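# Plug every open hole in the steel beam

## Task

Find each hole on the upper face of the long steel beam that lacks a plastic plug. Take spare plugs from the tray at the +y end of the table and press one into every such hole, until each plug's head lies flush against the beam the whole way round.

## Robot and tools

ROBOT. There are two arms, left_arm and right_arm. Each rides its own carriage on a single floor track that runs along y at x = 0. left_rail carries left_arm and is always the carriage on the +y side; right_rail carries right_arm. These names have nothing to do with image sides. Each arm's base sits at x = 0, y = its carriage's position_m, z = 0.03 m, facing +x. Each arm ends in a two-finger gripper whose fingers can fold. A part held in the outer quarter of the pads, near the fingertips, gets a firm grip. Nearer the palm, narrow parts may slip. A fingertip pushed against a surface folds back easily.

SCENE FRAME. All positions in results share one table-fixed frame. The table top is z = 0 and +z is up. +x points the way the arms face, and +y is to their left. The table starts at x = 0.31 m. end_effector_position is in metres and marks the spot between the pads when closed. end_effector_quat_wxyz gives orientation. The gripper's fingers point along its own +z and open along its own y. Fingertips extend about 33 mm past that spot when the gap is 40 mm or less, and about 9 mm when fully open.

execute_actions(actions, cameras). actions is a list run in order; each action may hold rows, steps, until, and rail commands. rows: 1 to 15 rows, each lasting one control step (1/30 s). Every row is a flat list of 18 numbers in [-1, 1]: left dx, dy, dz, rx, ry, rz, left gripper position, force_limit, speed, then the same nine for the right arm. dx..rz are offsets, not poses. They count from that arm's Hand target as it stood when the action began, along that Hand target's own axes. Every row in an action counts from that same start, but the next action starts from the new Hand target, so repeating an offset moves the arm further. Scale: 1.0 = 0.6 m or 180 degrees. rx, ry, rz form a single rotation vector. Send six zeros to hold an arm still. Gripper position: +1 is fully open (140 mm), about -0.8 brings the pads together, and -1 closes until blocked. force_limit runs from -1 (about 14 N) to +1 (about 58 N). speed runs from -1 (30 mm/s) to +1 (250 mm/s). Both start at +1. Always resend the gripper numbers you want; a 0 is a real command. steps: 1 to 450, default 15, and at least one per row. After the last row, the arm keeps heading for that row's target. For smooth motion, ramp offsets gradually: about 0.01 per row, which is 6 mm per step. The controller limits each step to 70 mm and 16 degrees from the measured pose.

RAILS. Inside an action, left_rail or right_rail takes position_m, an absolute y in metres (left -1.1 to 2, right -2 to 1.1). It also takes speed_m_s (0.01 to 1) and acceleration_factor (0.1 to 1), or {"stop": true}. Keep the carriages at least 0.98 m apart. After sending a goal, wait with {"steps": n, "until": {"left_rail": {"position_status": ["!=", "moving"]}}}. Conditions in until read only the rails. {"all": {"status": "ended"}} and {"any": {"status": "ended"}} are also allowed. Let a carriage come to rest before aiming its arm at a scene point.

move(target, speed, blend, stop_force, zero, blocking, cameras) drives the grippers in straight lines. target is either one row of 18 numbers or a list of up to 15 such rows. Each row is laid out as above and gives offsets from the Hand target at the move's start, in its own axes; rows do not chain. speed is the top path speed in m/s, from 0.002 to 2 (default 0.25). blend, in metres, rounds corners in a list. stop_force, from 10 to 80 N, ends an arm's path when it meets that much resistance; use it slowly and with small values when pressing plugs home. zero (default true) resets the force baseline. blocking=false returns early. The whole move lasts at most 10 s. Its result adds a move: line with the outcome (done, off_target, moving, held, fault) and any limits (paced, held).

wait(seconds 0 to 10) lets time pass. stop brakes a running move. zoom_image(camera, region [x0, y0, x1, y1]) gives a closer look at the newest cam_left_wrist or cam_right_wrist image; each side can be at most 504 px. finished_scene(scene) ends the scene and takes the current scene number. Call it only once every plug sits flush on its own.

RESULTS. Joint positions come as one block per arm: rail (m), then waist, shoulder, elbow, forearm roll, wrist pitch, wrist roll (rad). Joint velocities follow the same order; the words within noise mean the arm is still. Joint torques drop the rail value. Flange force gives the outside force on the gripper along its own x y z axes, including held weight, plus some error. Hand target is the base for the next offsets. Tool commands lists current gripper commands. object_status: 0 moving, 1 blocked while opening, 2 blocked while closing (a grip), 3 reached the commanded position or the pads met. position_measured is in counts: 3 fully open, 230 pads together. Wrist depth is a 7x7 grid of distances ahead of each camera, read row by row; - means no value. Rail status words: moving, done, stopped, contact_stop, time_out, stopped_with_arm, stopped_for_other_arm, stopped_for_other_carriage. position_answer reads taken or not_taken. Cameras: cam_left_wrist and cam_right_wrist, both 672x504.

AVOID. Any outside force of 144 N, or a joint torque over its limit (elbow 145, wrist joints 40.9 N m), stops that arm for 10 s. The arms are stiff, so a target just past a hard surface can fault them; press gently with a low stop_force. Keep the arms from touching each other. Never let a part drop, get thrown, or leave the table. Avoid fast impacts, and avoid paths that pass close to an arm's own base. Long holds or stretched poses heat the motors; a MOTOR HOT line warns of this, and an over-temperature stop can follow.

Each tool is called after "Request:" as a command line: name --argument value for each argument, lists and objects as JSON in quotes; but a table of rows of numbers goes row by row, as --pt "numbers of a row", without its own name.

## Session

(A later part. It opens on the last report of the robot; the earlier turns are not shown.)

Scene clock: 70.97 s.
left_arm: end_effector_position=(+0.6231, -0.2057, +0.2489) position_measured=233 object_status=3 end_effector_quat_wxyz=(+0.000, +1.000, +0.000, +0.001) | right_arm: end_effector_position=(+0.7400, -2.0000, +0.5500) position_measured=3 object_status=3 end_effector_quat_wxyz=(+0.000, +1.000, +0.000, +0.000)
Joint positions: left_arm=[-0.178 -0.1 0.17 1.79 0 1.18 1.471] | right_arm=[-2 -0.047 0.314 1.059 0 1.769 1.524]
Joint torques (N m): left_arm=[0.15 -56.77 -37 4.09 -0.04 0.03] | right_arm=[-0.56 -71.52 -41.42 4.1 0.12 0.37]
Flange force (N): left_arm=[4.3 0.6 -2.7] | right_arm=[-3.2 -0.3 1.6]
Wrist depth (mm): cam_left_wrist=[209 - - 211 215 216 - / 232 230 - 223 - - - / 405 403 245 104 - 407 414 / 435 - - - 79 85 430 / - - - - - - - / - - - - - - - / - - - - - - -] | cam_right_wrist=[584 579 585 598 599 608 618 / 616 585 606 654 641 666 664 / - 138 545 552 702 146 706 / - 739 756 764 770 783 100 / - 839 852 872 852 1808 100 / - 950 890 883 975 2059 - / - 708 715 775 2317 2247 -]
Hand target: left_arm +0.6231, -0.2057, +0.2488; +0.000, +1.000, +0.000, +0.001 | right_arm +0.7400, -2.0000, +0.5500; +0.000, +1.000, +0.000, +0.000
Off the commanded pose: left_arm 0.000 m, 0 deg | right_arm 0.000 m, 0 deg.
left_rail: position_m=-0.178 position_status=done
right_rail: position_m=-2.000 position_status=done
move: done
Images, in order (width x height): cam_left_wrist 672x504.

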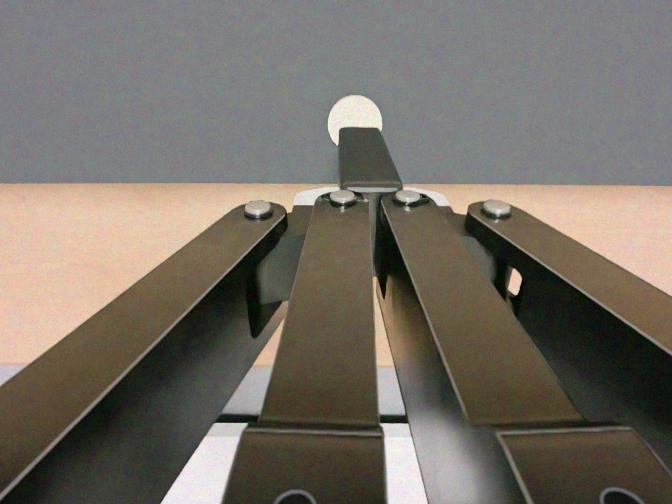

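Request:
move --target '[0,-0.08,0.1,0,0,0,-1,-0.5,0,0,0,0,0,0,0,1,1,1]' --speed 0.15 --cameras '["cam_left_wrist"]'

Request:
zoom_image --camera "cam_left_wrist" --region '[380, 50, 580, 250]'

Request:
move --target '[0,0,0.05,0,0,0,-1,-0.5,0,0,0,0,0,0,0,1,1,1]' --cameras '[]' --speed 0.008 --stop_force 10

Request:
move --target '[0,0,-0.1,0,0,0,-1,-0.5,0,0,0,0,0,0,0,1,1,1]' --cameras '[]'

Scene clock: 72.87 s.
left_arm: end_effector_position=(+0.6232, -0.1577, +0.1888) position_measured=233 object_status=3 end_effector_quat_wxyz=(+0.000, +1.000, +0.000, +0.001) | right_arm: end_effector_position=(+0.7400, -2.0000, +0.5500) position_measured=3 object_status=3 end_effector_quat_wxyz=(+0.000, +1.000, +0.000, +0.000)
Joint positions: left_arm=[-0.178 -0.023 0.213 1.856 0 1.071 1.548] | right_arm=[-2 -0.047 0.314 1.059 0 1.769 1.524]
Joint torques (N m): left_arm=[0 -59.5 -35.07 3.94 -0.09 0.04] | right_arm=[-0.36 -71.68 -41.38 4.12 0.12 0.36]
Flange force (N): left_arm=[4.6 0.0 -2.5] | right_arm=[-2.7 0.4 1.6]
Wrist depth (mm): cam_left_wrist=[161 161 - - - 158 - / 174 - - - 172 172 - / - - - 104 180 176 - / 366 - - - 80 85 366 / - - - - - - - / - - - - - - - / - - - - - - -] | cam_right_wrist=[567 573 595 593 601 608 608 / 598 517 598 627 641 656 666 / - 532 545 544 704 146 702 / - 739 744 762 778 778 100 / - 759 812 815 872 1823 100 / - - 897 876 980 1901 - / 1006 739 722 783 2118 2317 -]
Hand target: left_arm +0.6232, -0.1577, +0.1888; +0.000, +1.000, +0.000, +0.001 | right_arm +0.7400, -2.0000, +0.5500; +0.000, +1.000, +0.000, +0.000
Off the commanded pose: left_arm 0.000 m, 0 deg | right_arm 0.000 m, 0 deg.
left_rail: position_m=-0.178 position_status=done
right_rail: position_m=-2.000 position_status=done
move: done
Images, in order (width x height): cam_left_wrist 672x504.

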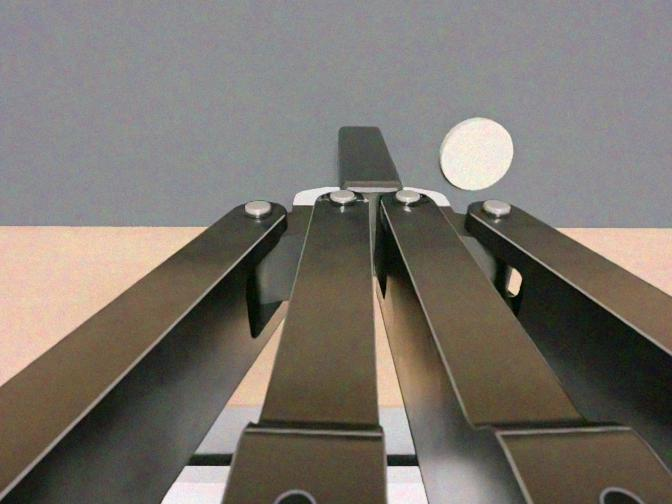

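Scaled by 2.520 from the camera's 672x504 image, which has a finer 960x720 frame.

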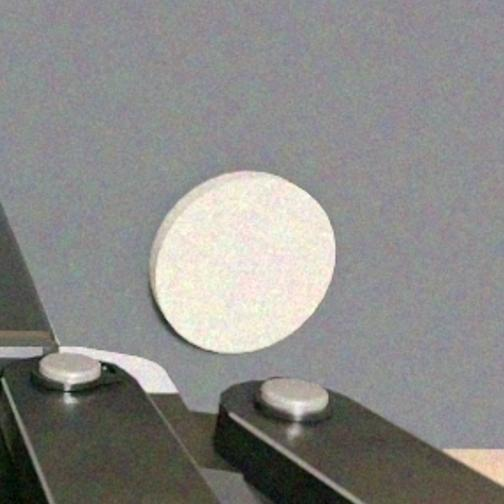

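Scene clock: 75.40 s.
left_arm: end_effector_position=(+0.6232, -0.1577, +0.1729) position_measured=233 object_status=3 end_effector_quat_wxyz=(+0.000, +1.000, +0.000, +0.001) | right_arm: end_effector_position=(+0.7400, -2.0000, +0.5500) position_measured=3 object_status=3 end_effector_quat_wxyz=(+0.000, +1.000, +0.000, +0.000)
Joint positions: left_arm=[-0.178 -0.023 0.226 1.872 0 1.042 1.548] | right_arm=[-2 -0.047 0.314 1.059 0 1.769 1.524]
Joint torques (N m): left_arm=[-0.02 -47.64 -28.25 3.89 -1.93 -0.01] | right_arm=[-0.56 -71.58 -41.43 4.11 0.12 0.34]
Flange force (N): left_arm=[-1.5 -0.1 -22.2] | right_arm=[-2.8 -0.3 1.8]
Wrist depth (mm): cam_left_wrist=[143 - 146 - - 149 - / - - 154 154 - 154 153 / - - - 104 160 163 - / 349 - - - 80 - 348 / - - - - - - - / - - - - - - - / - - - - - - -] | cam_right_wrist=[567 581 582 593 601 613 609 / 620 598 581 614 641 668 664 / - 536 553 - 695 676 697 / - 732 754 764 775 786 100 / - - 741 938 821 1838 100 / - 931 865 883 955 1986 - / - 1011 746 783 2269 2269 -]
Hand target: left_arm +0.6232, -0.1577, +0.1729; +0.000, +1.000, +0.000, +0.001 (not the last commanded pose) | right_arm +0.7400, -2.0000, +0.5500; +0.000, +1.000, +0.000, +0.000
Off the commanded pose: left_arm 0.014 m, 0 deg | right_arm 0.000 m, 0 deg.
left_rail: position_m=-0.178 position_status=done
right_rail: position_m=-2.000 position_status=done
move: contact (left_arm)
No camera images: "cameras" was empty.

Scene clock: 76.13 s.
left_arm: end_effector_position=(+0.6231, -0.1577, +0.2329) position_measured=233 object_status=3 end_effector_quat_wxyz=(+0.000, +1.000, +0.000, +0.001) | right_arm: end_effector_position=(+0.7400, -2.0000, +0.5500) position_measured=3 object_status=3 end_effector_quat_wxyz=(+0.000, +1.000, +0.000, +0.000)
Joint positions: left_arm=[-0.178 -0.023 0.18 1.809 0 1.151 1.548] | right_arm=[-2 -0.047 0.314 1.059 0 1.769 1.524]
Joint torques (N m): left_arm=[-0.14 -57.45 -36.2 4.11 -0.07 0.02] | right_arm=[-0.57 -71.62 -41.46 4.12 0.15 0.32]
Flange force (N): left_arm=[5.3 -0.5 -2.4] | right_arm=[-3.2 -0.3 1.7]
Wrist depth (mm): cam_left_wrist=[- - - - 200 197 202 / - 213 - - 214 - 211 / 404 385 - 104 230 - - / 409 - - - 80 85 410 / - - - - - - - / - - - - - - - / - - - - - - -] | cam_right_wrist=[570 578 590 598 601 603 613 / 630 625 609 627 650 662 664 / - 131 537 746 699 145 697 / - 749 739 767 772 778 100 / - 794 836 879 839 1823 100 / - 927 893 886 959 1986 - / 1080 759 732 775 2317 2418 -]
Hand target: left_arm +0.6232, -0.1577, +0.2329; +0.000, +1.000, +0.000, +0.001 | right_arm +0.7400, -2.0000, +0.5500; +0.000, +1.000, +0.000, +0.000
Off the commanded pose: left_arm 0.000 m, 0 deg | right_arm 0.000 m, 0 deg.
left_rail: position_m=-0.178 position_status=done
right_rail: position_m=-2.000 position_status=done
move: done
No camera images: "cameras" was empty.

Request:
execute_actions --actions '[{"left_rail":{"position_m":2.0,"acceleration_factor":0.6},"rows":[[0,0,-0.12,0,0,0,-0.3,-0.5,0,0,0,0,0,0,0,1,1,1]],"steps":300,"until":{"all":{"status":"ended"}}}]' --cameras '[]'

Request:
move --target '[0.0613,-0.6972,0.3743,0,0,0,-0.3,-0.5,0,0,0,0,0,0,0,1,1,1]' --cameras '["cam_left_wrist"]'

Request:
zoom_image --camera "cam_left_wrist" --region '[200, 50, 480, 330]'

Scene clock: 82.07 s.
left_arm: end_effector_position=(+0.6231, +2.0202, +0.3049) position_measured=167 object_status=3 end_effector_quat_wxyz=(+0.000, +1.000, +0.000, +0.001) | right_arm: end_effector_position=(+0.7400, -2.0000, +0.5500) position_measured=3 object_status=3 end_effector_quat_wxyz=(+0.000, +1.000, +0.000, +0.000)
Joint positions: left_arm=[2 -0.023 0.139 1.72 0 1.281 1.548] | right_arm=[-2 -0.047 0.314 1.059 0 1.769 1.524]
Joint torques (N m): left_arm=[-0.23 -55.27 -38.48 4.31 -0.04 0.03] | right_arm=[-0.6 -71.65 -41.53 4.13 0.16 0.36]
Flange force (N): left_arm=[4.5 -0.3 -3.2] | right_arm=[-3.7 -0.5 1.8]
Wrist depth (mm): cam_left_wrist=[393 392 394 393 393 - - / 424 423 425 424 421 - - / 460 452 443 459 131 459 460 / - - 79 505 - - - / - - - 556 - - - / - - - 603 - - - / - - - 636 - - -] | cam_right_wrist=[579 588 590 599 604 606 614 / 601 606 604 630 637 650 672 / - 526 566 - 711 145 695 / - 741 751 751 772 780 100 / - - 780 855 869 1823 100 / - - 886 865 950 2139 - / - 749 724 780 2293 2293 -]
Hand target: left_arm +0.6231, +2.0202, +0.3049; +0.000, +1.000, +0.000, +0.001 | right_arm +0.7400, -2.0000, +0.5500; +0.000, +1.000, +0.000, +0.000
Off the commanded pose: left_arm 0.000 m, 0 deg | right_arm 0.000 m, 0 deg.
left_rail: position_m=2.000 position_status=done
right_rail: position_m=-2.000 position_status=done
No camera images: "cameras" was empty.

Scene clock: 84.33 s.
left_arm: end_effector_position=(+0.6601, +2.4386, +0.0803) position_measured=167 object_status=3 end_effector_quat_wxyz=(+0.000, +1.000, +0.000, +0.001) | right_arm: end_effector_position=(+0.7400, -2.0000, +0.5500) position_measured=3 object_status=3 end_effector_quat_wxyz=(+0.000, +1.000, +0.000, +0.000)
Joint positions: left_arm=[2 0.543 0.543 1.596 -0.001 1.002 2.115] | right_arm=[-2 -0.047 0.314 1.059 0 1.769 1.524]
Joint torques (N m): left_arm=[-0.09 -89.86 -33.52 3.76 -0.06 -0.02] | right_arm=[-0.55 -71.6 -41.38 4.1 0.13 0.4]
Flange force (N): left_arm=[4.6 -3.1 -1.0] | right_arm=[-2.7 0.0 1.7]
Wrist depth (mm): cam_left_wrist=[187 188 187 180 185 187 187 / 202 202 202 195 199 202 202 / 219 220 212 208 153 216 220 / - - 79 236 226 - - / - - - 259 255 - - / - - - 301 - - - / - - - 333 - - -] | cam_right_wrist=[572 578 581 593 598 606 611 / 595 609 621 621 637 662 666 / - 139 557 - 711 145 699 / - 736 746 759 767 775 100 / - - 783 842 836 1765 100 / 833 - 876 876 971 2079 - / - 734 724 775 2202 2341 -]
Hand target: left_arm +0.6601, +2.4386, +0.0803; +0.000, +1.000, +0.000, +0.001 | right_arm +0.7400, -2.0000, +0.5500; +0.000, +1.000, +0.000, +0.000
Off the commanded pose: left_arm 0.000 m, 0 deg | right_arm 0.000 m, 0 deg.
left_rail: position_m=2.000 position_status=done
right_rail: position_m=-2.000 position_status=done
move: done
Images, in order (width x height): cam_left_wrist 672x504.

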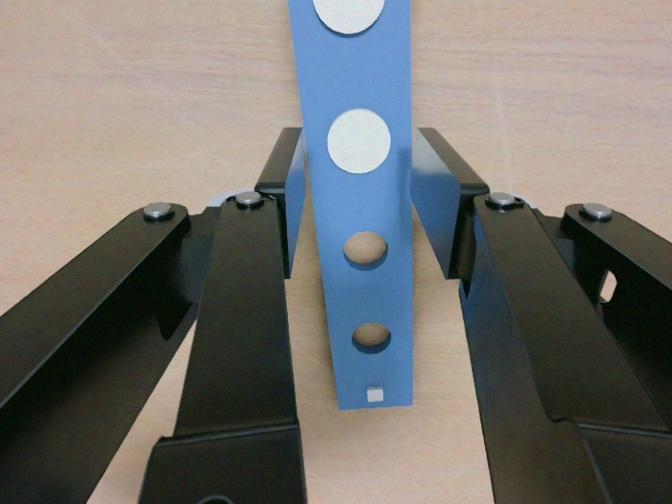

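Scaled by 1.800 from the camera's 672x504 image, which has a finer 960x720 frame.

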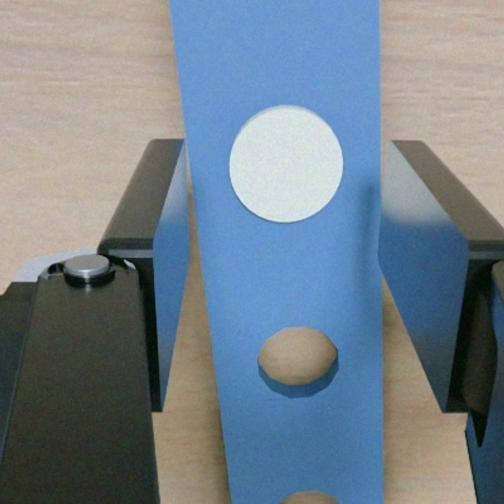

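Request:
move --target '[0.0025,0,0.0627,0,0,0,-0.3,-0.5,-0.5,0,0,0,0,0,0,1,1,1]' --speed 0.08 --cameras '[]'

Request:
execute_actions --actions '[{"rows":[[0,0,0,0,0,0,-1,-0.5,-1,0,0,0,0,0,0,1,1,1]],"steps":70}]' --cameras '[]'

Request:
move --target '[0,0,-0.12,0,0,0,-1,-0.5,-1,0,0,0,0,0,0,1,1,1]' --speed 0.06 --cameras '["cam_left_wrist"]'

Request:
move --target '[-0.0693,0.731,-0.192,0,0,0,-1,-0.5,-1,0,0,0,0,0,0,1,1,1]' --cameras '[]'

Request:
execute_actions --actions '[{"left_rail":{"position_m":-1.0,"acceleration_factor":0.5},"steps":300,"until":{"all":{"status":"ended"}}}]' --cameras '["cam_left_wrist"]'

Scene clock: 86.43 s.
left_arm: end_effector_position=(+0.6616, +2.4385, +0.0426) position_measured=167 object_status=3 end_effector_quat_wxyz=(+0.000, +1.000, +0.000, +0.001) | right_arm: end_effector_position=(+0.7400, -2.0000, +0.5500) position_measured=3 object_status=3 end_effector_quat_wxyz=(+0.000, +1.000, +0.000, +0.000)
Joint positions: left_arm=[2 0.542 0.578 1.616 -0.001 0.946 2.114] | right_arm=[-2 -0.047 0.314 1.059 0 1.769 1.524]
Joint torques (N m): left_arm=[-0.15 -91.87 -32.33 3.59 -0.03 0.03] | right_arm=[-0.53 -71.61 -41.33 4.11 0.14 0.35]
Flange force (N): left_arm=[4.6 -2.8 -0.9] | right_arm=[-2.8 -0.2 1.6]
Wrist depth (mm): cam_left_wrist=[153 153 154 148 154 153 153 / 165 165 166 158 161 165 165 / 180 177 173 166 153 177 180 / - - 79 199 - - - / - - - 210 - - - / - - - 236 - - - / - - - 272 - - -] | cam_right_wrist=[581 582 581 593 608 613 627 / 585 598 613 613 643 664 666 / - 139 741 551 711 145 704 / - 736 749 764 767 778 100 / - - 759 775 849 1808 100 / - - 862 886 938 2059 - / 988 950 717 806 2269 2317 -]
Hand target: left_arm +0.6617, +2.4386, +0.0427; +0.000, +1.000, +0.000, +0.001 | right_arm +0.7400, -2.0000, +0.5500; +0.000, +1.000, +0.000, +0.000
Off the commanded pose: left_arm 0.000 m, 0 deg | right_arm 0.000 m, 0 deg.
left_rail: position_m=2.000 position_status=done
right_rail: position_m=-2.000 position_status=done
move: done
No camera images: "cameras" was empty.

Scene clock: 88.97 s.
left_arm: end_effector_position=(+0.6617, +2.4386, +0.0427) position_measured=190 object_status=2 end_effector_quat_wxyz=(+0.000, +1.000, +0.000, +0.001) | right_arm: end_effector_position=(+0.7400, -2.0000, +0.5500) position_measured=3 object_status=3 end_effector_quat_wxyz=(+0.000, +1.000, +0.000, +0.000)
Joint positions: left_arm=[2 0.542 0.578 1.616 -0.001 0.946 2.114] | right_arm=[-2 -0.047 0.314 1.059 0 1.769 1.524]
Joint torques (N m): left_arm=[2.6 -90.13 -33.29 4.62 -1.32 0.07] | right_arm=[-0.48 -71.48 -41.41 4.15 0.1 0.36]
Flange force (N): left_arm=[3.7 1.7 -3.2] | right_arm=[-2.7 0.2 1.8]
Wrist depth (mm): cam_left_wrist=[153 153 154 148 151 153 153 / 165 166 166 157 161 165 165 / 179 180 177 163 138 177 180 / - - 80 188 - 89 189 / - - - 208 - - - / - - - 226 - - - / - - - - - - -] | cam_right_wrist=[579 579 585 592 604 604 609 / 599 606 606 621 634 654 670 / - 531 539 569 689 146 702 / - 732 739 770 775 780 100 / - - 833 809 846 1869 100 / - - 876 883 963 2022 - / - 812 724 772 2180 2366 -]
Hand target: left_arm +0.6617, +2.4386, +0.0427; +0.000, +1.000, +0.000, +0.001 | right_arm +0.7400, -2.0000, +0.5500; +0.000, +1.000, +0.000, +0.000
Off the commanded pose: left_arm 0.000 m, 0 deg | right_arm 0.000 m, 0 deg.
left_rail: position_m=2.000 position_status=done
right_rail: position_m=-2.000 position_status=done
No camera images: "cameras" was empty.

Scene clock: 90.43 s.
left_arm: end_effector_position=(+0.6616, +2.4386, +0.1148) position_measured=190 object_status=2 end_effector_quat_wxyz=(+0.000, +1.000, +0.000, +0.001) | right_arm: end_effector_position=(+0.7400, -2.0000, +0.5500) position_measured=3 object_status=3 end_effector_quat_wxyz=(+0.000, +1.000, +0.000, +0.000)
Joint positions: left_arm=[2 0.542 0.516 1.569 -0.001 1.056 2.114] | right_arm=[-2 -0.047 0.314 1.059 0 1.769 1.524]
Joint torques (N m): left_arm=[-0.06 -88.7 -34.83 3.87 -0.08 0.04] | right_arm=[-0.5 -71.57 -41.55 4.12 0.14 0.35]
Flange force (N): left_arm=[4.6 -3.1 -1.4] | right_arm=[-3.6 -0.6 2.0]
Wrist depth (mm): cam_left_wrist=[218 218 219 215 219 219 219 / 236 236 237 225 236 236 236 / 256 256 252 163 138 252 256 / 270 - 79 270 - 89 270 / - - - 295 - - - / - - - 344 - - - / - - - 389 - - -] | cam_right_wrist=[570 590 585 593 598 604 616 / 507 599 603 625 648 656 660 / - 137 704 - 713 145 693 / - 751 739 762 770 778 100 / - - 852 833 827 1794 100 / 886 934 876 869 955 1951 - / - 715 729 775 2366 2392 -]
Hand target: left_arm +0.6616, +2.4386, +0.1147; +0.000, +1.000, +0.000, +0.001 | right_arm +0.7400, -2.0000, +0.5500; +0.000, +1.000, +0.000, +0.000
Off the commanded pose: left_arm 0.000 m, 0 deg | right_arm 0.000 m, 0 deg.
left_rail: position_m=2.000 position_status=done
right_rail: position_m=-2.000 position_status=done
move: done
Images, in order (width x height): cam_left_wrist 672x504.

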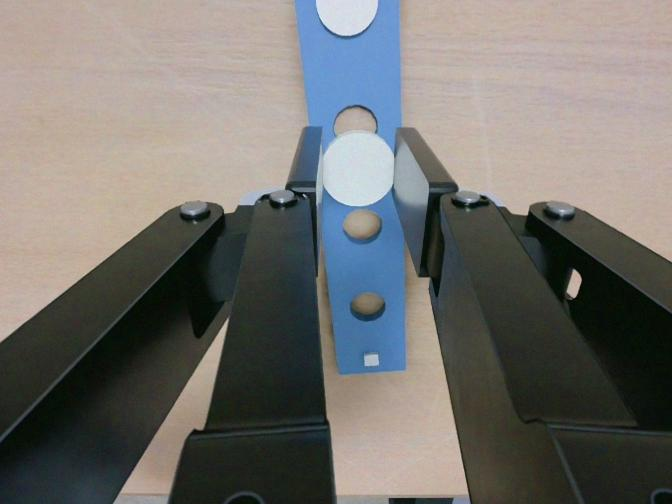

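Scene clock: 92.63 s.
left_arm: end_effector_position=(+0.6198, +2.0001, +0.2299) position_measured=190 object_status=2 end_effector_quat_wxyz=(+0.000, +1.000, +0.000, +0.001) | right_arm: end_effector_position=(+0.7400, -2.0000, +0.5500) position_measured=3 object_status=3 end_effector_quat_wxyz=(+0.000, +1.000, +0.000, +0.000)
Joint positions: left_arm=[2 -0.056 0.177 1.819 0 1.145 1.515] | right_arm=[-2 -0.047 0.314 1.059 0 1.769 1.524]
Joint torques (N m): left_arm=[0.12 -57.03 -36.49 4.08 -0.06 0.02] | right_arm=[-0.6 -71.3 -41.43 4.13 0.14 0.34]
Flange force (N): left_arm=[3.6 0.5 -2.8] | right_arm=[-3.5 -0.5 1.8]
Wrist depth (mm): cam_left_wrist=[323 323 323 323 318 - - / 350 349 348 344 344 204 - / 379 380 374 161 138 380 394 / - - 79 416 - 89 399 / - - - 459 - - - / - - - - - - - / - - - - - - -] | cam_right_wrist=[572 584 587 596 608 611 608 / 601 613 620 625 641 656 666 / - 525 549 - 702 145 689 / - 751 746 762 764 791 100 / 827 786 809 859 865 1779 100 / - - 869 872 942 1968 - / 1011 724 722 778 2247 2247 -]
Hand target: left_arm +0.6199, +2.0000, +0.2299; +0.000, +1.000, +0.000, +0.001 | right_arm +0.7400, -2.0000, +0.5500; +0.000, +1.000, +0.000, +0.000
Off the commanded pose: left_arm 0.000 m, 0 deg | right_arm 0.000 m, 0 deg.
left_rail: position_m=2.000 position_status=done
right_rail: position_m=-2.000 position_status=done
move: done
No camera images: "cameras" was empty.

Scene clock: 97.13 s.
left_arm: end_effector_position=(+0.6199, -0.9999, +0.2299) position_measured=190 object_status=2 end_effector_quat_wxyz=(+0.000, +1.000, +0.000, +0.001) | right_arm: end_effector_position=(+0.7400, -2.0000, +0.5500) position_measured=3 object_status=3 end_effector_quat_wxyz=(+0.000, +1.000, +0.000, +0.000)
Joint positions: left_arm=[-1 -0.056 0.177 1.819 0 1.145 1.515] | right_arm=[-2 -0.047 0.314 1.059 0 1.769 1.524]
Joint torques (N m): left_arm=[-0.1 -57.33 -36.56 4.05 -0.08 0] | right_arm=[-0.61 -71.44 -41.45 4.11 0.13 0.33]
Flange force (N): left_arm=[4.4 -0.1 -2.2] | right_arm=[-3.3 0.2 1.9]
Wrist depth (mm): cam_left_wrist=[193 199 - 203 - - - / - 211 213 209 - - 215 / 396 398 - 161 128 387 380 / - - 80 414 - 89 400 / - - - 457 - - - / - - - - - - - / - - - - - - -] | cam_right_wrist=[566 576 593 590 599 606 614 / 603 512 596 628 637 656 658 / - 139 684 - 706 145 691 / - 746 749 767 762 764 100 / - - 791 836 852 1885 100 / - - 876 862 938 1917 - / - 711 744 778 2159 2293 -]
Hand target: left_arm +0.6199, -0.9999, +0.2299; +0.000, +1.000, +0.000, +0.001 | right_arm +0.7400, -2.0000, +0.5500; +0.000, +1.000, +0.000, +0.000
Tool commands: left_gripper/position=-1.0 left_gripper/force_limit=-0.5 left_gripper/speed=-1.0 right_gripper/position=+1.0 right_gripper/force_limit=+1.0 right_gripper/speed=+1.0
Off the commanded pose: left_arm 0.000 m, 0 deg | right_arm 0.000 m, 0 deg.
left_rail: position_m=-1.000 position_status=done
right_rail: position_m=-2.000 position_status=done
Images, in order (width x height): cam_left_wrist 672x504.

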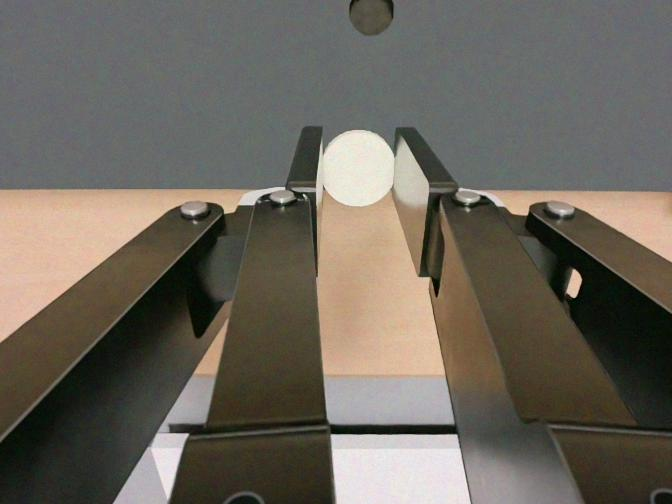

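Request:
move --target '[0.083,0.0085,0.0333,0,0,0,-1,-0.5,-1,0,0,0,0,0,0,1,1,1]' --cameras '["cam_left_wrist"]'

Request:
zoom_image --camera "cam_left_wrist" --region '[260, 50, 460, 250]'

Scene clock: 98.63 s.
left_arm: end_effector_position=(+0.6697, -1.0051, +0.2100) position_measured=190 object_status=2 end_effector_quat_wxyz=(+0.000, +1.000, +0.000, +0.001) | right_arm: end_effector_position=(+0.7400, -2.0000, +0.5500) position_measured=3 object_status=3 end_effector_quat_wxyz=(+0.000, +1.000, +0.000, +0.000)
Joint positions: left_arm=[-1 -0.059 0.265 1.746 0 1.129 1.512] | right_arm=[-2 -0.047 0.314 1.059 0 1.769 1.524]
Joint torques (N m): left_arm=[0.2 -65.97 -36.28 3.98 -0.08 0.04] | right_arm=[-0.49 -71.58 -41.38 4.11 0.15 0.33]
Flange force (N): left_arm=[4.6 0.7 -2.1] | right_arm=[-2.8 0.3 1.6]
Wrist depth (mm): cam_left_wrist=[299 303 302 297 301 297 297 / - - - 189 190 186 199 / - - - 160 128 - 205 / - - 79 - - 89 - / - - - 431 - - - / - - - - - - - / - - - - - - -] | cam_right_wrist=[581 581 588 595 598 608 616 / 627 598 603 620 645 662 662 / - 528 539 830 708 145 702 / - 751 762 767 775 775 100 / - 809 786 833 842 1901 100 / 923 - 883 883 946 1934 - / 1016 736 732 780 2317 2247 -]
Hand target: left_arm +0.6697, -1.0051, +0.2100; +0.000, +1.000, +0.000, +0.001 | right_arm +0.7400, -2.0000, +0.5500; +0.000, +1.000, +0.000, +0.000
Off the commanded pose: left_arm 0.000 m, 0 deg | right_arm 0.000 m, 0 deg.
left_rail: position_m=-1.000 position_status=done
right_rail: position_m=-2.000 position_status=done
move: done
Images, in order (width x height): cam_left_wrist 672x504.

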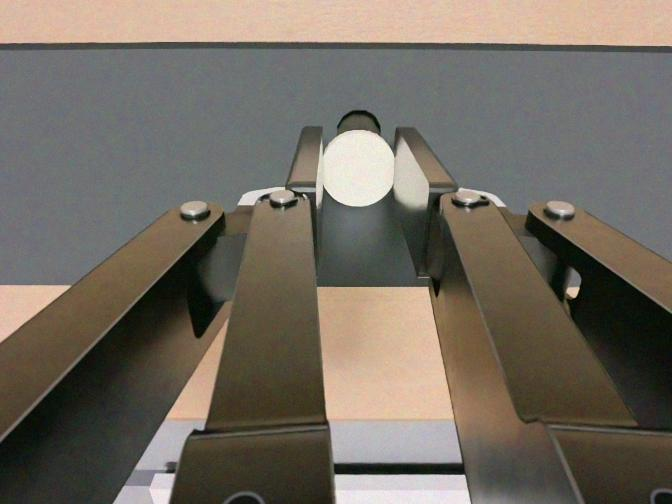

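Scaled by 2.520 from the camera's 672x504 image, which has a finer 960x720 frame.

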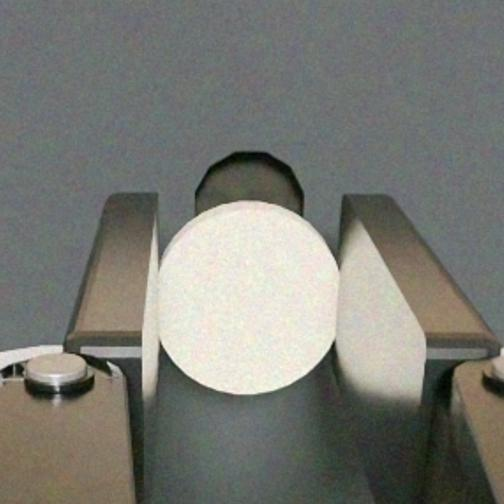

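Request:
move --target '[0.0055,0,0.04,0,0,0,-1,-0.5,-1,0,0,0,0,0,0,1,1,1]' --cameras '[]' --speed 0.05

Request:
move --target '[0,0,0.06,0,0,0,-1,-0.5,-1,0,0,0,0,0,0,1,1,1]' --cameras '["cam_left_wrist"]' --speed 0.01 --stop_force 50

Request:
zoom_image --camera "cam_left_wrist" --region '[260, 50, 460, 250]'

Scene clock: 100.37 s.
left_arm: end_effector_position=(+0.6730, -1.0051, +0.1859) position_measured=190 object_status=2 end_effector_quat_wxyz=(+0.000, +1.000, +0.000, +0.001) | right_arm: end_effector_position=(+0.7400, -2.0000, +0.5500) position_measured=3 object_status=3 end_effector_quat_wxyz=(+0.000, +1.000, +0.000, +0.000)
Joint positions: left_arm=[-1 -0.059 0.288 1.764 0 1.089 1.512] | right_arm=[-2 -0.047 0.314 1.059 0 1.769 1.524]
Joint torques (N m): left_arm=[-0.2 -67.42 -35.57 3.94 -0.12 0.03] | right_arm=[-0.67 -71.53 -41.42 4.09 0.14 0.36]
Flange force (N): left_arm=[4.7 0.3 -1.7] | right_arm=[-3.2 0.1 1.7]
Wrist depth (mm): cam_left_wrist=[282 279 275 276 280 280 278 / - 163 171 166 - 171 167 / - 180 180 161 138 - 183 / - - 79 - - 89 - / - - - 408 - - - / - - - 446 - - - / - - - - - - -] | cam_right_wrist=[579 582 588 596 598 609 616 / 592 592 611 613 643 652 660 / - 131 545 542 699 145 724 / - 729 754 756 786 786 100 / - 842 791 849 876 1901 100 / - - 876 883 971 2022 - / - 736 720 789 2293 2224 -]
Hand target: left_arm +0.6730, -1.0051, +0.1860; +0.000, +1.000, +0.000, +0.001 | right_arm +0.7400, -2.0000, +0.5500; +0.000, +1.000, +0.000, +0.000
Off the commanded pose: left_arm 0.000 m, 0 deg | right_arm 0.000 m, 0 deg.
left_rail: position_m=-1.000 position_status=done
right_rail: position_m=-2.000 position_status=done
move: done
No camera images: "cameras" was empty.

Scene clock: 102.33 s.
left_arm: end_effector_position=(+0.6731, -1.0051, +0.1723) position_measured=191 object_status=2 end_effector_quat_wxyz=(+0.000, +1.000, +0.000, +0.001) | right_arm: end_effector_position=(+0.7400, -2.0000, +0.5500) position_measured=3 object_status=3 end_effector_quat_wxyz=(+0.000, +1.000, +0.000, +0.000)
Joint positions: left_arm=[-1 -0.059 0.298 1.777 0 1.065 1.512] | right_arm=[-2 -0.047 0.314 1.059 0 1.769 1.524]
Joint torques (N m): left_arm=[2.64 -22.17 -10.94 5.46 -5.23 0.01] | right_arm=[-0.41 -71.59 -41.53 4.1 0.15 0.36]
Flange force (N): left_arm=[-11.5 4.3 -70.9] | right_arm=[-3.0 -0.2 2.2]
Wrist depth (mm): cam_left_wrist=[270 267 268 268 267 267 268 / - 156 - 154 156 156 156 / - - - 154 137 168 178 / - - 80 - - 89 - / - - - 386 - - - / - - - 428 - - - / - - - - - - -] | cam_right_wrist=[572 578 588 588 593 604 609 / 511 608 627 616 641 660 664 / - 509 536 537 689 145 697 / - 756 754 772 762 783 100 / 809 751 818 855 849 1917 100 / - - 879 862 919 2098 - / 950 1006 715 778 2180 2341 -]
Hand target: left_arm +0.6731, -1.0051, +0.1723; +0.000, +1.000, +0.000, +0.001 (not the last commanded pose) | right_arm +0.7400, -2.0000, +0.5500; +0.000, +1.000, +0.000, +0.000
Off the commanded pose: left_arm 0.022 m, 0 deg | right_arm 0.000 m, 0 deg.
left_rail: position_m=-1.000 position_status=done
right_rail: position_m=-2.000 position_status=done
move: contact (left_arm)
Images, in order (width x height): cam_left_wrist 672x504.

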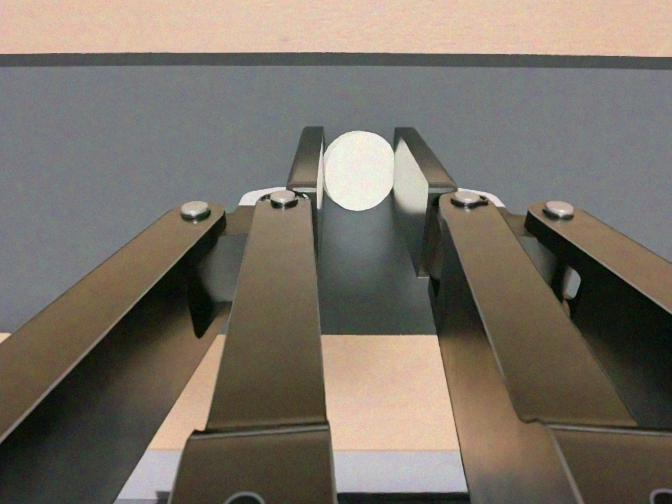

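Scaled by 2.520 from the camera's 672x504 image, which has a finer 960x720 frame.

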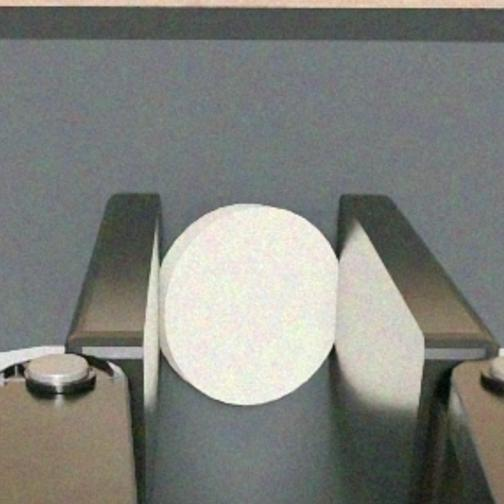

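Same state (z .1723, fingertips at beam surface). Release, press with closed fingers.

Request:
execute_actions --actions '[{"rows":[[0,0,0,0,0,0,-0.2,-0.5,-0.5,0,0,0,0,0,0,1,1,1]],"steps":40}]' --cameras '[]'

Request:
move --target '[0,0,-0.04,0,0,0,-0.2,-0.5,-0.5,0,0,0,0,0,0,1,1,1]' --speed 0.1 --cameras '[]'

Request:
execute_actions --actions '[{"rows":[[0,0,0,0,0,0,-1,-0.5,0,0,0,0,0,0,0,1,1,1]],"steps":50}]' --cameras '[]'

Request:
move --target '[0,0,0.05,0,0,0,-1,-0.5,0,0,0,0,0,0,0,1,1,1]' --cameras '[]' --speed 0.01 --stop_force 75

Request:
move --target '[-0.04,-0.08,-0.05,0,0,0,-1,-0.5,0,0,0,0,0,0,0,1,1,1]' --speed 0.15 --cameras '["cam_left_wrist"]'

Request:
zoom_image --camera "cam_left_wrist" --region '[380, 0, 540, 160]'

Scene clock: 104.87 s.
left_arm: end_effector_position=(+0.6731, -1.0051, +0.1723) position_measured=154 object_status=3 end_effector_quat_wxyz=(+0.000, +1.000, +0.000, +0.001) | right_arm: end_effector_position=(+0.7400, -2.0000, +0.5500) position_measured=3 object_status=3 end_effector_quat_wxyz=(+0.000, +1.000, +0.000, +0.000)
Joint positions: left_arm=[-1 -0.059 0.299 1.777 0 1.065 1.512] | right_arm=[-2 -0.047 0.314 1.059 0 1.769 1.524]
Joint torques (N m): left_arm=[-0.18 -67.99 -34.9 3.92 -0.11 0.03] | right_arm=[-0.3 -71.48 -41.48 4.11 0.13 0.36]
Flange force (N): left_arm=[5.2 0.4 -2.0] | right_arm=[-3.0 0.1 2.2]
Wrist depth (mm): cam_left_wrist=[271 267 267 267 267 267 267 / - 152 153 153 - 153 161 / - - 127 161 150 - 166 / - - 79 - 131 - - / - - - 390 - - - / - - - 427 427 - - / - - - - - - -] | cam_right_wrist=[578 575 590 588 595 601 613 / 509 509 611 590 641 656 660 / - 530 542 572 704 145 686 / - 732 751 767 783 770 100 / 830 865 827 775 852 1808 100 / - - 886 872 934 2040 - / - 732 734 778 2293 2341 -]
Hand target: left_arm +0.6731, -1.0051, +0.1723; +0.000, +1.000, +0.000, +0.001 | right_arm +0.7400, -2.0000, +0.5500; +0.000, +1.000, +0.000, +0.000
Off the commanded pose: left_arm 0.000 m, 0 deg | right_arm 0.000 m, 0 deg.
left_rail: position_m=-1.000 position_status=done
right_rail: position_m=-2.000 position_status=done
No camera images: "cameras" was empty.

Scene clock: 105.57 s.
left_arm: end_effector_position=(+0.6730, -1.0051, +0.1963) position_measured=154 object_status=3 end_effector_quat_wxyz=(+0.000, +1.000, +0.000, +0.001) | right_arm: end_effector_position=(+0.7400, -2.0000, +0.5500) position_measured=3 object_status=3 end_effector_quat_wxyz=(+0.000, +1.000, +0.000, +0.000)
Joint positions: left_arm=[-1 -0.059 0.28 1.753 0 1.107 1.512] | right_arm=[-2 -0.047 0.314 1.059 0 1.769 1.524]
Joint torques (N m): left_arm=[-0.21 -66.55 -35.76 4.02 -0.11 0.01] | right_arm=[-0.48 -71.65 -41.37 4.11 0.12 0.33]
Flange force (N): left_arm=[4.0 0.1 -2.7] | right_arm=[-2.8 -0.1 1.6]
Wrist depth (mm): cam_left_wrist=[289 284 287 285 290 289 290 / - 176 - 177 - - - / - - 127 175 131 - - / - - 79 - 117 - - / - - - 421 415 - - / - - - 464 461 - - / - - - - - - -] | cam_right_wrist=[573 575 593 593 603 604 616 / 507 516 637 620 639 654 654 / - 523 680 756 715 145 702 / - 739 751 751 764 783 100 / - - 904 821 846 1823 100 / - - 893 883 931 2040 - / - 711 732 783 2317 2317 -]
Hand target: left_arm +0.6730, -1.0051, +0.1963; +0.000, +1.000, +0.000, +0.001 | right_arm +0.7400, -2.0000, +0.5500; +0.000, +1.000, +0.000, +0.000
Off the commanded pose: left_arm 0.000 m, 0 deg | right_arm 0.000 m, 0 deg.
left_rail: position_m=-1.000 position_status=done
right_rail: position_m=-2.000 position_status=done
move: done
No camera images: "cameras" was empty.

Scene clock: 107.43 s.
left_arm: end_effector_position=(+0.6730, -1.0051, +0.1964) position_measured=233 object_status=3 end_effector_quat_wxyz=(+0.000, +1.000, +0.000, +0.001) | right_arm: end_effector_position=(+0.7400, -2.0000, +0.5500) position_measured=3 object_status=3 end_effector_quat_wxyz=(+0.000, +1.000, +0.000, +0.000)
Joint positions: left_arm=[-1 -0.059 0.28 1.753 0 1.107 1.512] | right_arm=[-2 -0.047 0.314 1.059 0 1.769 1.524]
Joint torques (N m): left_arm=[-0.18 -67.07 -35.75 4 -0.11 0.02] | right_arm=[-0.55 -71.56 -41.44 4.1 0.13 0.34]
Flange force (N): left_arm=[4.2 -0.7 -3.4] | right_arm=[-3.1 -0.4 1.8]
Wrist depth (mm): cam_left_wrist=[289 289 285 285 291 293 293 / - 179 - 174 180 - 177 / - 194 191 104 - - - / - - - - 80 - - / - - - - - - - / - - - - - - - / - - - - - - -] | cam_right_wrist=[575 576 585 592 598 609 616 / 601 608 625 630 641 652 672 / - 526 553 566 702 145 693 / - 741 746 756 778 789 100 / - - 754 842 852 1838 100 / - - 890 879 971 1951 - / - 749 720 775 2269 2269 -]
Hand target: left_arm +0.6730, -1.0051, +0.1963; +0.000, +1.000, +0.000, +0.001 | right_arm +0.7400, -2.0000, +0.5500; +0.000, +1.000, +0.000, +0.000
Off the commanded pose: left_arm 0.000 m, 0 deg | right_arm 0.000 m, 0 deg.
left_rail: position_m=-1.000 position_status=done
right_rail: position_m=-2.000 position_status=done
No camera images: "cameras" was empty.

Scene clock: 110.00 s.
left_arm: end_effector_position=(+0.6732, -1.0051, +0.1768) position_measured=233 object_status=3 end_effector_quat_wxyz=(+0.000, +1.000, +0.000, +0.001) | right_arm: end_effector_position=(+0.7400, -2.0000, +0.5500) position_measured=3 object_status=3 end_effector_quat_wxyz=(+0.000, +1.000, +0.000, +0.000)
Joint positions: left_arm=[-1 -0.059 0.295 1.773 0 1.072 1.512] | right_arm=[-2 -0.047 0.314 1.059 0 1.769 1.524]
Joint torques (N m): left_arm=[-0.66 -3.12 -5.25 4.04 -9.95 -0.05] | right_arm=[-0.35 -71.43 -41.43 4.13 0.11 0.34]
Flange force (N): left_arm=[-23.9 -1.2 -99.0] | right_arm=[-3.2 -0.1 1.8]
Wrist depth (mm): cam_left_wrist=[276 276 276 272 272 272 272 / 163 - - 158 160 - 161 / - 173 171 127 - - 172 / - - - - 80 - - / - - - - - - - / - - - - - - - / - - - - - - -] | cam_right_wrist=[567 588 587 601 595 604 623 / 601 603 613 613 648 654 666 / - 525 699 - 697 145 695 / - 749 754 770 764 780 100 / 806 - 806 886 865 1885 100 / - - 886 886 927 2059 - / - - 741 767 2269 2202 -]
Hand target: left_arm +0.6732, -1.0051, +0.1768; +0.000, +1.000, +0.000, +0.001 (not the last commanded pose) | right_arm +0.7400, -2.0000, +0.5500; +0.000, +1.000, +0.000, +0.000
Off the commanded pose: left_arm 0.010 m, 0 deg | right_arm 0.000 m, 0 deg.
left_rail: position_m=-1.000 position_status=done
right_rail: position_m=-2.000 position_status=done
move: contact (left_arm)
No camera images: "cameras" was empty.

Scene clock: 110.73 s.
left_arm: end_effector_position=(+0.6491, -0.9569, +0.2068) position_measured=233 object_status=3 end_effector_quat_wxyz=(+0.000, +1.000, +0.000, +0.001) | right_arm: end_effector_position=(+0.7400, -2.0000, +0.5500) position_measured=3 object_status=3 end_effector_quat_wxyz=(+0.000, +1.000, +0.000, +0.000)
Joint positions: left_arm=[-1 0.013 0.239 1.787 0 1.114 1.584] | right_arm=[-2 -0.047 0.314 1.059 0 1.769 1.524]
Joint torques (N m): left_arm=[0.25 -62.7 -35.97 4.02 -0.12 0.06] | right_arm=[-0.42 -71.52 -41.36 4.13 0.09 0.37]
Flange force (N): left_arm=[4.4 0.1 -2.2] | right_arm=[-3.0 0.1 1.6]
Wrist depth (mm): cam_left_wrist=[175 177 - - 175 180 175 / - 188 - 186 183 184 - / - - - 104 - - - / 220 - - - 80 - - / - - - - - - - / - - - - - - - / - - - - - - -] | cam_right_wrist=[572 576 585 595 593 613 618 / 508 618 670 620 635 654 654 / - 132 - 686 699 146 708 / - 736 754 762 754 770 92 / 846 - 839 786 879 1901 100 / - - 893 876 988 1934 - / - 713 727 775 2293 2180 -]
Hand target: left_arm +0.6491, -0.9570, +0.2068; +0.000, +1.000, +0.000, +0.001 | right_arm +0.7400, -2.0000, +0.5500; +0.000, +1.000, +0.000, +0.000
Off the commanded pose: left_arm 0.000 m, 0 deg | right_arm 0.000 m, 0 deg.
left_rail: position_m=-1.000 position_status=done
right_rail: position_m=-2.000 position_status=done
move: done
Images, in order (width x height): cam_left_wrist 672x504.

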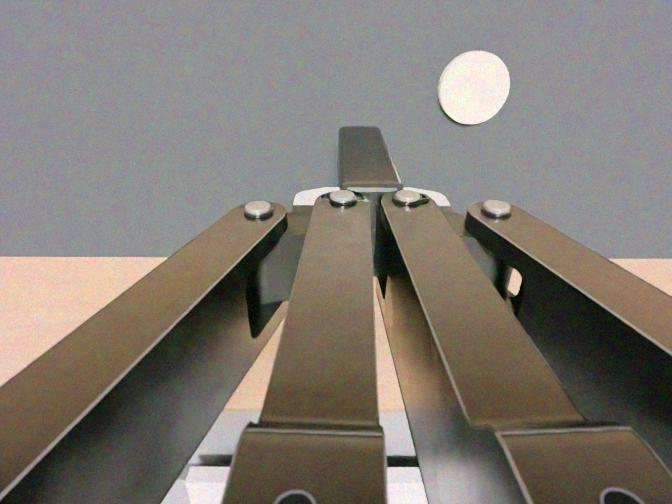

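Scaled by 3.150 from the camera's 672x504 image, which has a finer 960x720 frame.

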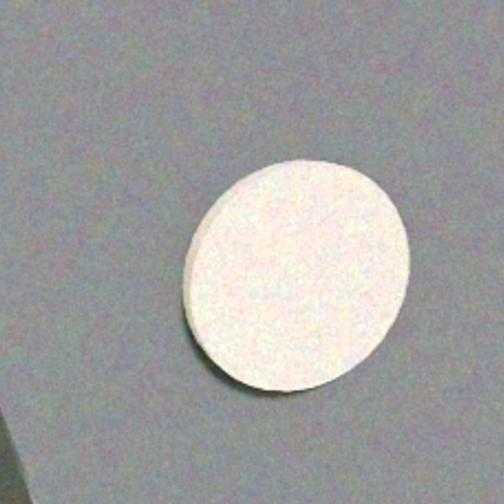

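Request:
execute_actions --actions '[{"left_rail":{"position_m":-0.68,"acceleration_factor":0.6},"steps":300,"until":{"all":{"status":"ended"}}}]' --cameras '["cam_left_wrist"]'

Request:
zoom_image --camera "cam_left_wrist" --region '[200, 0, 500, 200]'

Scene clock: 112.83 s.
left_arm: end_effector_position=(+0.6491, -0.6371, +0.2067) position_measured=233 object_status=3 end_effector_quat_wxyz=(+0.000, +1.000, +0.000, +0.001) | right_arm: end_effector_position=(+0.7400, -2.0000, +0.5500) position_measured=3 object_status=3 end_effector_quat_wxyz=(+0.000, +1.000, +0.000, +0.000)
Joint positions: left_arm=[-0.68 0.013 0.239 1.787 0 1.114 1.584] | right_arm=[-2 -0.047 0.314 1.059 0 1.769 1.524]
Joint torques (N m): left_arm=[0.08 -63.06 -36.04 4.01 -0.09 0] | right_arm=[-0.57 -71.45 -41.4 4.12 0.12 0.34]
Flange force (N): left_arm=[4.6 -0.1 -2.3] | right_arm=[-3.2 0.3 1.6]
Wrist depth (mm): cam_left_wrist=[- - - - - 173 - / - 190 192 193 189 - 191 / - - - 104 202 - - / 224 - - - 79 - 226 / - - - - - - - / - - - - - - - / - - - - - - -] | cam_right_wrist=[578 582 587 590 599 611 613 / 510 511 614 616 645 660 664 / - 137 720 - 713 145 711 / - 751 746 767 778 783 100 / 833 754 803 806 842 1779 100 / - - 890 869 959 2079 - / - 746 727 791 2392 2224 -]
Hand target: left_arm +0.6491, -0.6371, +0.2068; +0.000, +1.000, +0.000, +0.001 | right_arm +0.7400, -2.0000, +0.5500; +0.000, +1.000, +0.000, +0.000
Tool commands: left_gripper/position=-1.0 left_gripper/force_limit=-0.5 left_gripper/speed=+0.0 right_gripper/position=+1.0 right_gripper/force_limit=+1.0 right_gripper/speed=+1.0
Off the commanded pose: left_arm 0.000 m, 0 deg | right_arm 0.000 m, 0 deg.
left_rail: position_m=-0.680 position_status=done
right_rail: position_m=-2.000 position_status=done
Images, in order (width x height): cam_left_wrist 672x504.

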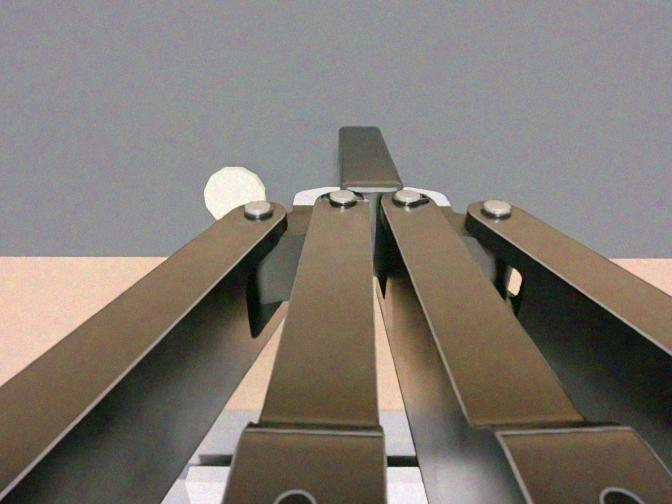

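Scaled by 1.680 from the camera's 672x504 image, which has a finer 960x720 frame.

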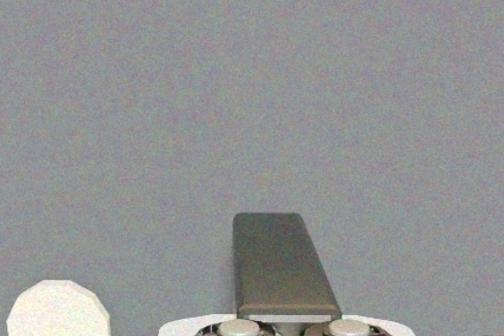

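Request:
move --target '[-0.0433,-0.095,0.03,0,0,0,-1,-0.5,0,0,0,0,0,0,0,1,1,1]' --speed 0.15 --cameras '["cam_left_wrist"]'

Request:
move --target '[0,0,0.05,0,0,0,-1,-0.5,0,0,0,0,0,0,0,1,1,1]' --cameras '[]' --speed 0.01 --stop_force 10

Request:
move --target '[0,0,-0.1,0,0,0,-1,-0.5,0,0,0,0,0,0,0,1,1,1]' --cameras '[]'

Scene clock: 114.30 s.
left_arm: end_effector_position=(+0.6232, -0.5799, +0.1887) position_measured=233 object_status=3 end_effector_quat_wxyz=(+0.000, +1.000, +0.000, +0.001) | right_arm: end_effector_position=(+0.7400, -2.0000, +0.5500) position_measured=3 object_status=3 end_effector_quat_wxyz=(+0.000, +1.000, +0.000, +0.000)
Joint positions: left_arm=[-0.68 0.104 0.224 1.842 0 1.073 1.675] | right_arm=[-2 -0.047 0.314 1.059 0 1.769 1.524]
Joint torques (N m): left_arm=[0.32 -60.5 -35.12 3.91 -0.1 0.05] | right_arm=[-0.46 -71.62 -41.37 4.13 0.13 0.35]
Flange force (N): left_arm=[4.6 -0.1 -2.3] | right_arm=[-2.8 0.0 1.6]
Wrist depth (mm): cam_left_wrist=[- - - - - 157 159 / - 169 170 169 - - - / - - - 110 - - - / 365 - - - 79 - 366 / - - - - - - - / - - - - - - - / - - - - - - -] | cam_right_wrist=[567 581 582 593 606 603 614 / 505 611 616 647 635 656 668 / - 139 546 739 691 146 708 / - 741 739 770 772 786 100 / - - 775 893 883 1808 100 / - - 862 883 946 2004 - / - 720 732 780 2444 2224 -]
Hand target: left_arm +0.6232, -0.5800, +0.1887; +0.000, +1.000, +0.000, +0.001 | right_arm +0.7400, -2.0000, +0.5500; +0.000, +1.000, +0.000, +0.000
Off the commanded pose: left_arm 0.000 m, 0 deg | right_arm 0.000 m, 0 deg.
left_rail: position_m=-0.680 position_status=done
right_rail: position_m=-2.000 position_status=done
move: done
Images, in order (width x height): cam_left_wrist 672x504.

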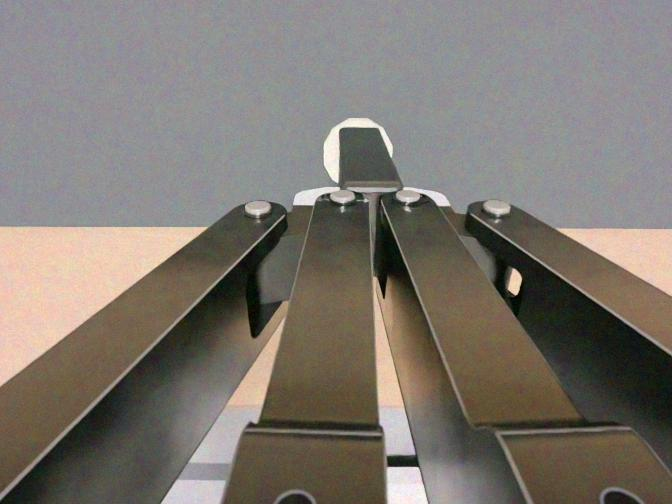

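Scene clock: 115.93 s.
left_arm: end_effector_position=(+0.6233, -0.5801, +0.1780) position_measured=233 object_status=3 end_effector_quat_wxyz=(+0.000, +1.000, +0.000, +0.001) | right_arm: end_effector_position=(+0.7400, -2.0000, +0.5500) position_measured=3 object_status=3 end_effector_quat_wxyz=(+0.000, +1.000, +0.000, +0.000)
Joint positions: left_arm=[-0.68 0.105 0.233 1.853 0 1.054 1.675] | right_arm=[-2 -0.047 0.314 1.059 0 1.769 1.524]
Joint torques (N m): left_arm=[-0.06 -44.16 -26.16 3.94 -2.59 0.04] | right_arm=[-0.59 -71.58 -41.37 4.12 0.12 0.37]
Flange force (N): left_arm=[-2.9 0.4 -29.3] | right_arm=[-2.7 0.1 1.5]
Wrist depth (mm): cam_left_wrist=[- - 155 150 - - - / - - 159 154 159 161 - / - - - 104 - 167 177 / 355 - - - 80 - 352 / - - - - - - - / - - - - - - - / - - - - - - -] | cam_right_wrist=[584 587 587 590 598 601 613 / 608 512 625 637 652 660 656 / - 525 542 749 702 145 704 / - 754 746 767 759 789 100 / - 800 827 824 849 1838 100 / - - 883 872 959 1934 - / - 749 713 780 2139 2247 -]
Hand target: left_arm +0.6232, -0.5801, +0.1780; +0.000, +1.000, +0.000, +0.001 (not the last commanded pose) | right_arm +0.7400, -2.0000, +0.5500; +0.000, +1.000, +0.000, +0.000
Off the commanded pose: left_arm 0.019 m, 0 deg | right_arm 0.000 m, 0 deg.
left_rail: position_m=-0.680 position_status=done
right_rail: position_m=-2.000 position_status=done
move: contact (left_arm)
No camera images: "cameras" was empty.

Scene clock: 116.67 s.
left_arm: end_effector_position=(+0.6231, -0.5801, +0.2380) position_measured=233 object_status=3 end_effector_quat_wxyz=(+0.000, +1.000, +0.000, +0.001) | right_arm: end_effector_position=(+0.7400, -2.0000, +0.5500) position_measured=3 object_status=3 end_effector_quat_wxyz=(+0.000, +1.000, +0.000, +0.000)
Joint positions: left_arm=[-0.68 0.105 0.188 1.789 -0.001 1.162 1.675] | right_arm=[-2 -0.047 0.314 1.059 0 1.769 1.524]
Joint torques (N m): left_arm=[0.15 -58.49 -36.87 4.12 -0.1 0] | right_arm=[-0.46 -71.68 -41.34 4.12 0.12 0.35]
Flange force (N): left_arm=[4.5 0.1 -2.3] | right_arm=[-2.6 0.0 1.5]
Wrist depth (mm): cam_left_wrist=[- - - 204 - - 209 / - - - 215 - - 212 / 396 409 - 104 - 406 390 / 415 - - - 80 85 418 / - - - - - - - / - - - - - - - / - - - - - - -] | cam_right_wrist=[578 576 595 592 596 614 611 / 509 596 621 525 643 660 662 / - 131 551 - 699 145 713 / - 744 739 767 775 770 100 / - 806 797 846 839 1885 - / - 955 893 872 950 2059 - / - 751 734 778 2247 2293 -]
Hand target: left_arm +0.6231, -0.5801, +0.2380; +0.000, +1.000, +0.000, +0.001 | right_arm +0.7400, -2.0000, +0.5500; +0.000, +1.000, +0.000, +0.000
Off the commanded pose: left_arm 0.000 m, 0 deg | right_arm 0.000 m, 0 deg.
left_rail: position_m=-0.680 position_status=done
right_rail: position_m=-2.000 position_status=done
move: done
No camera images: "cameras" was empty.


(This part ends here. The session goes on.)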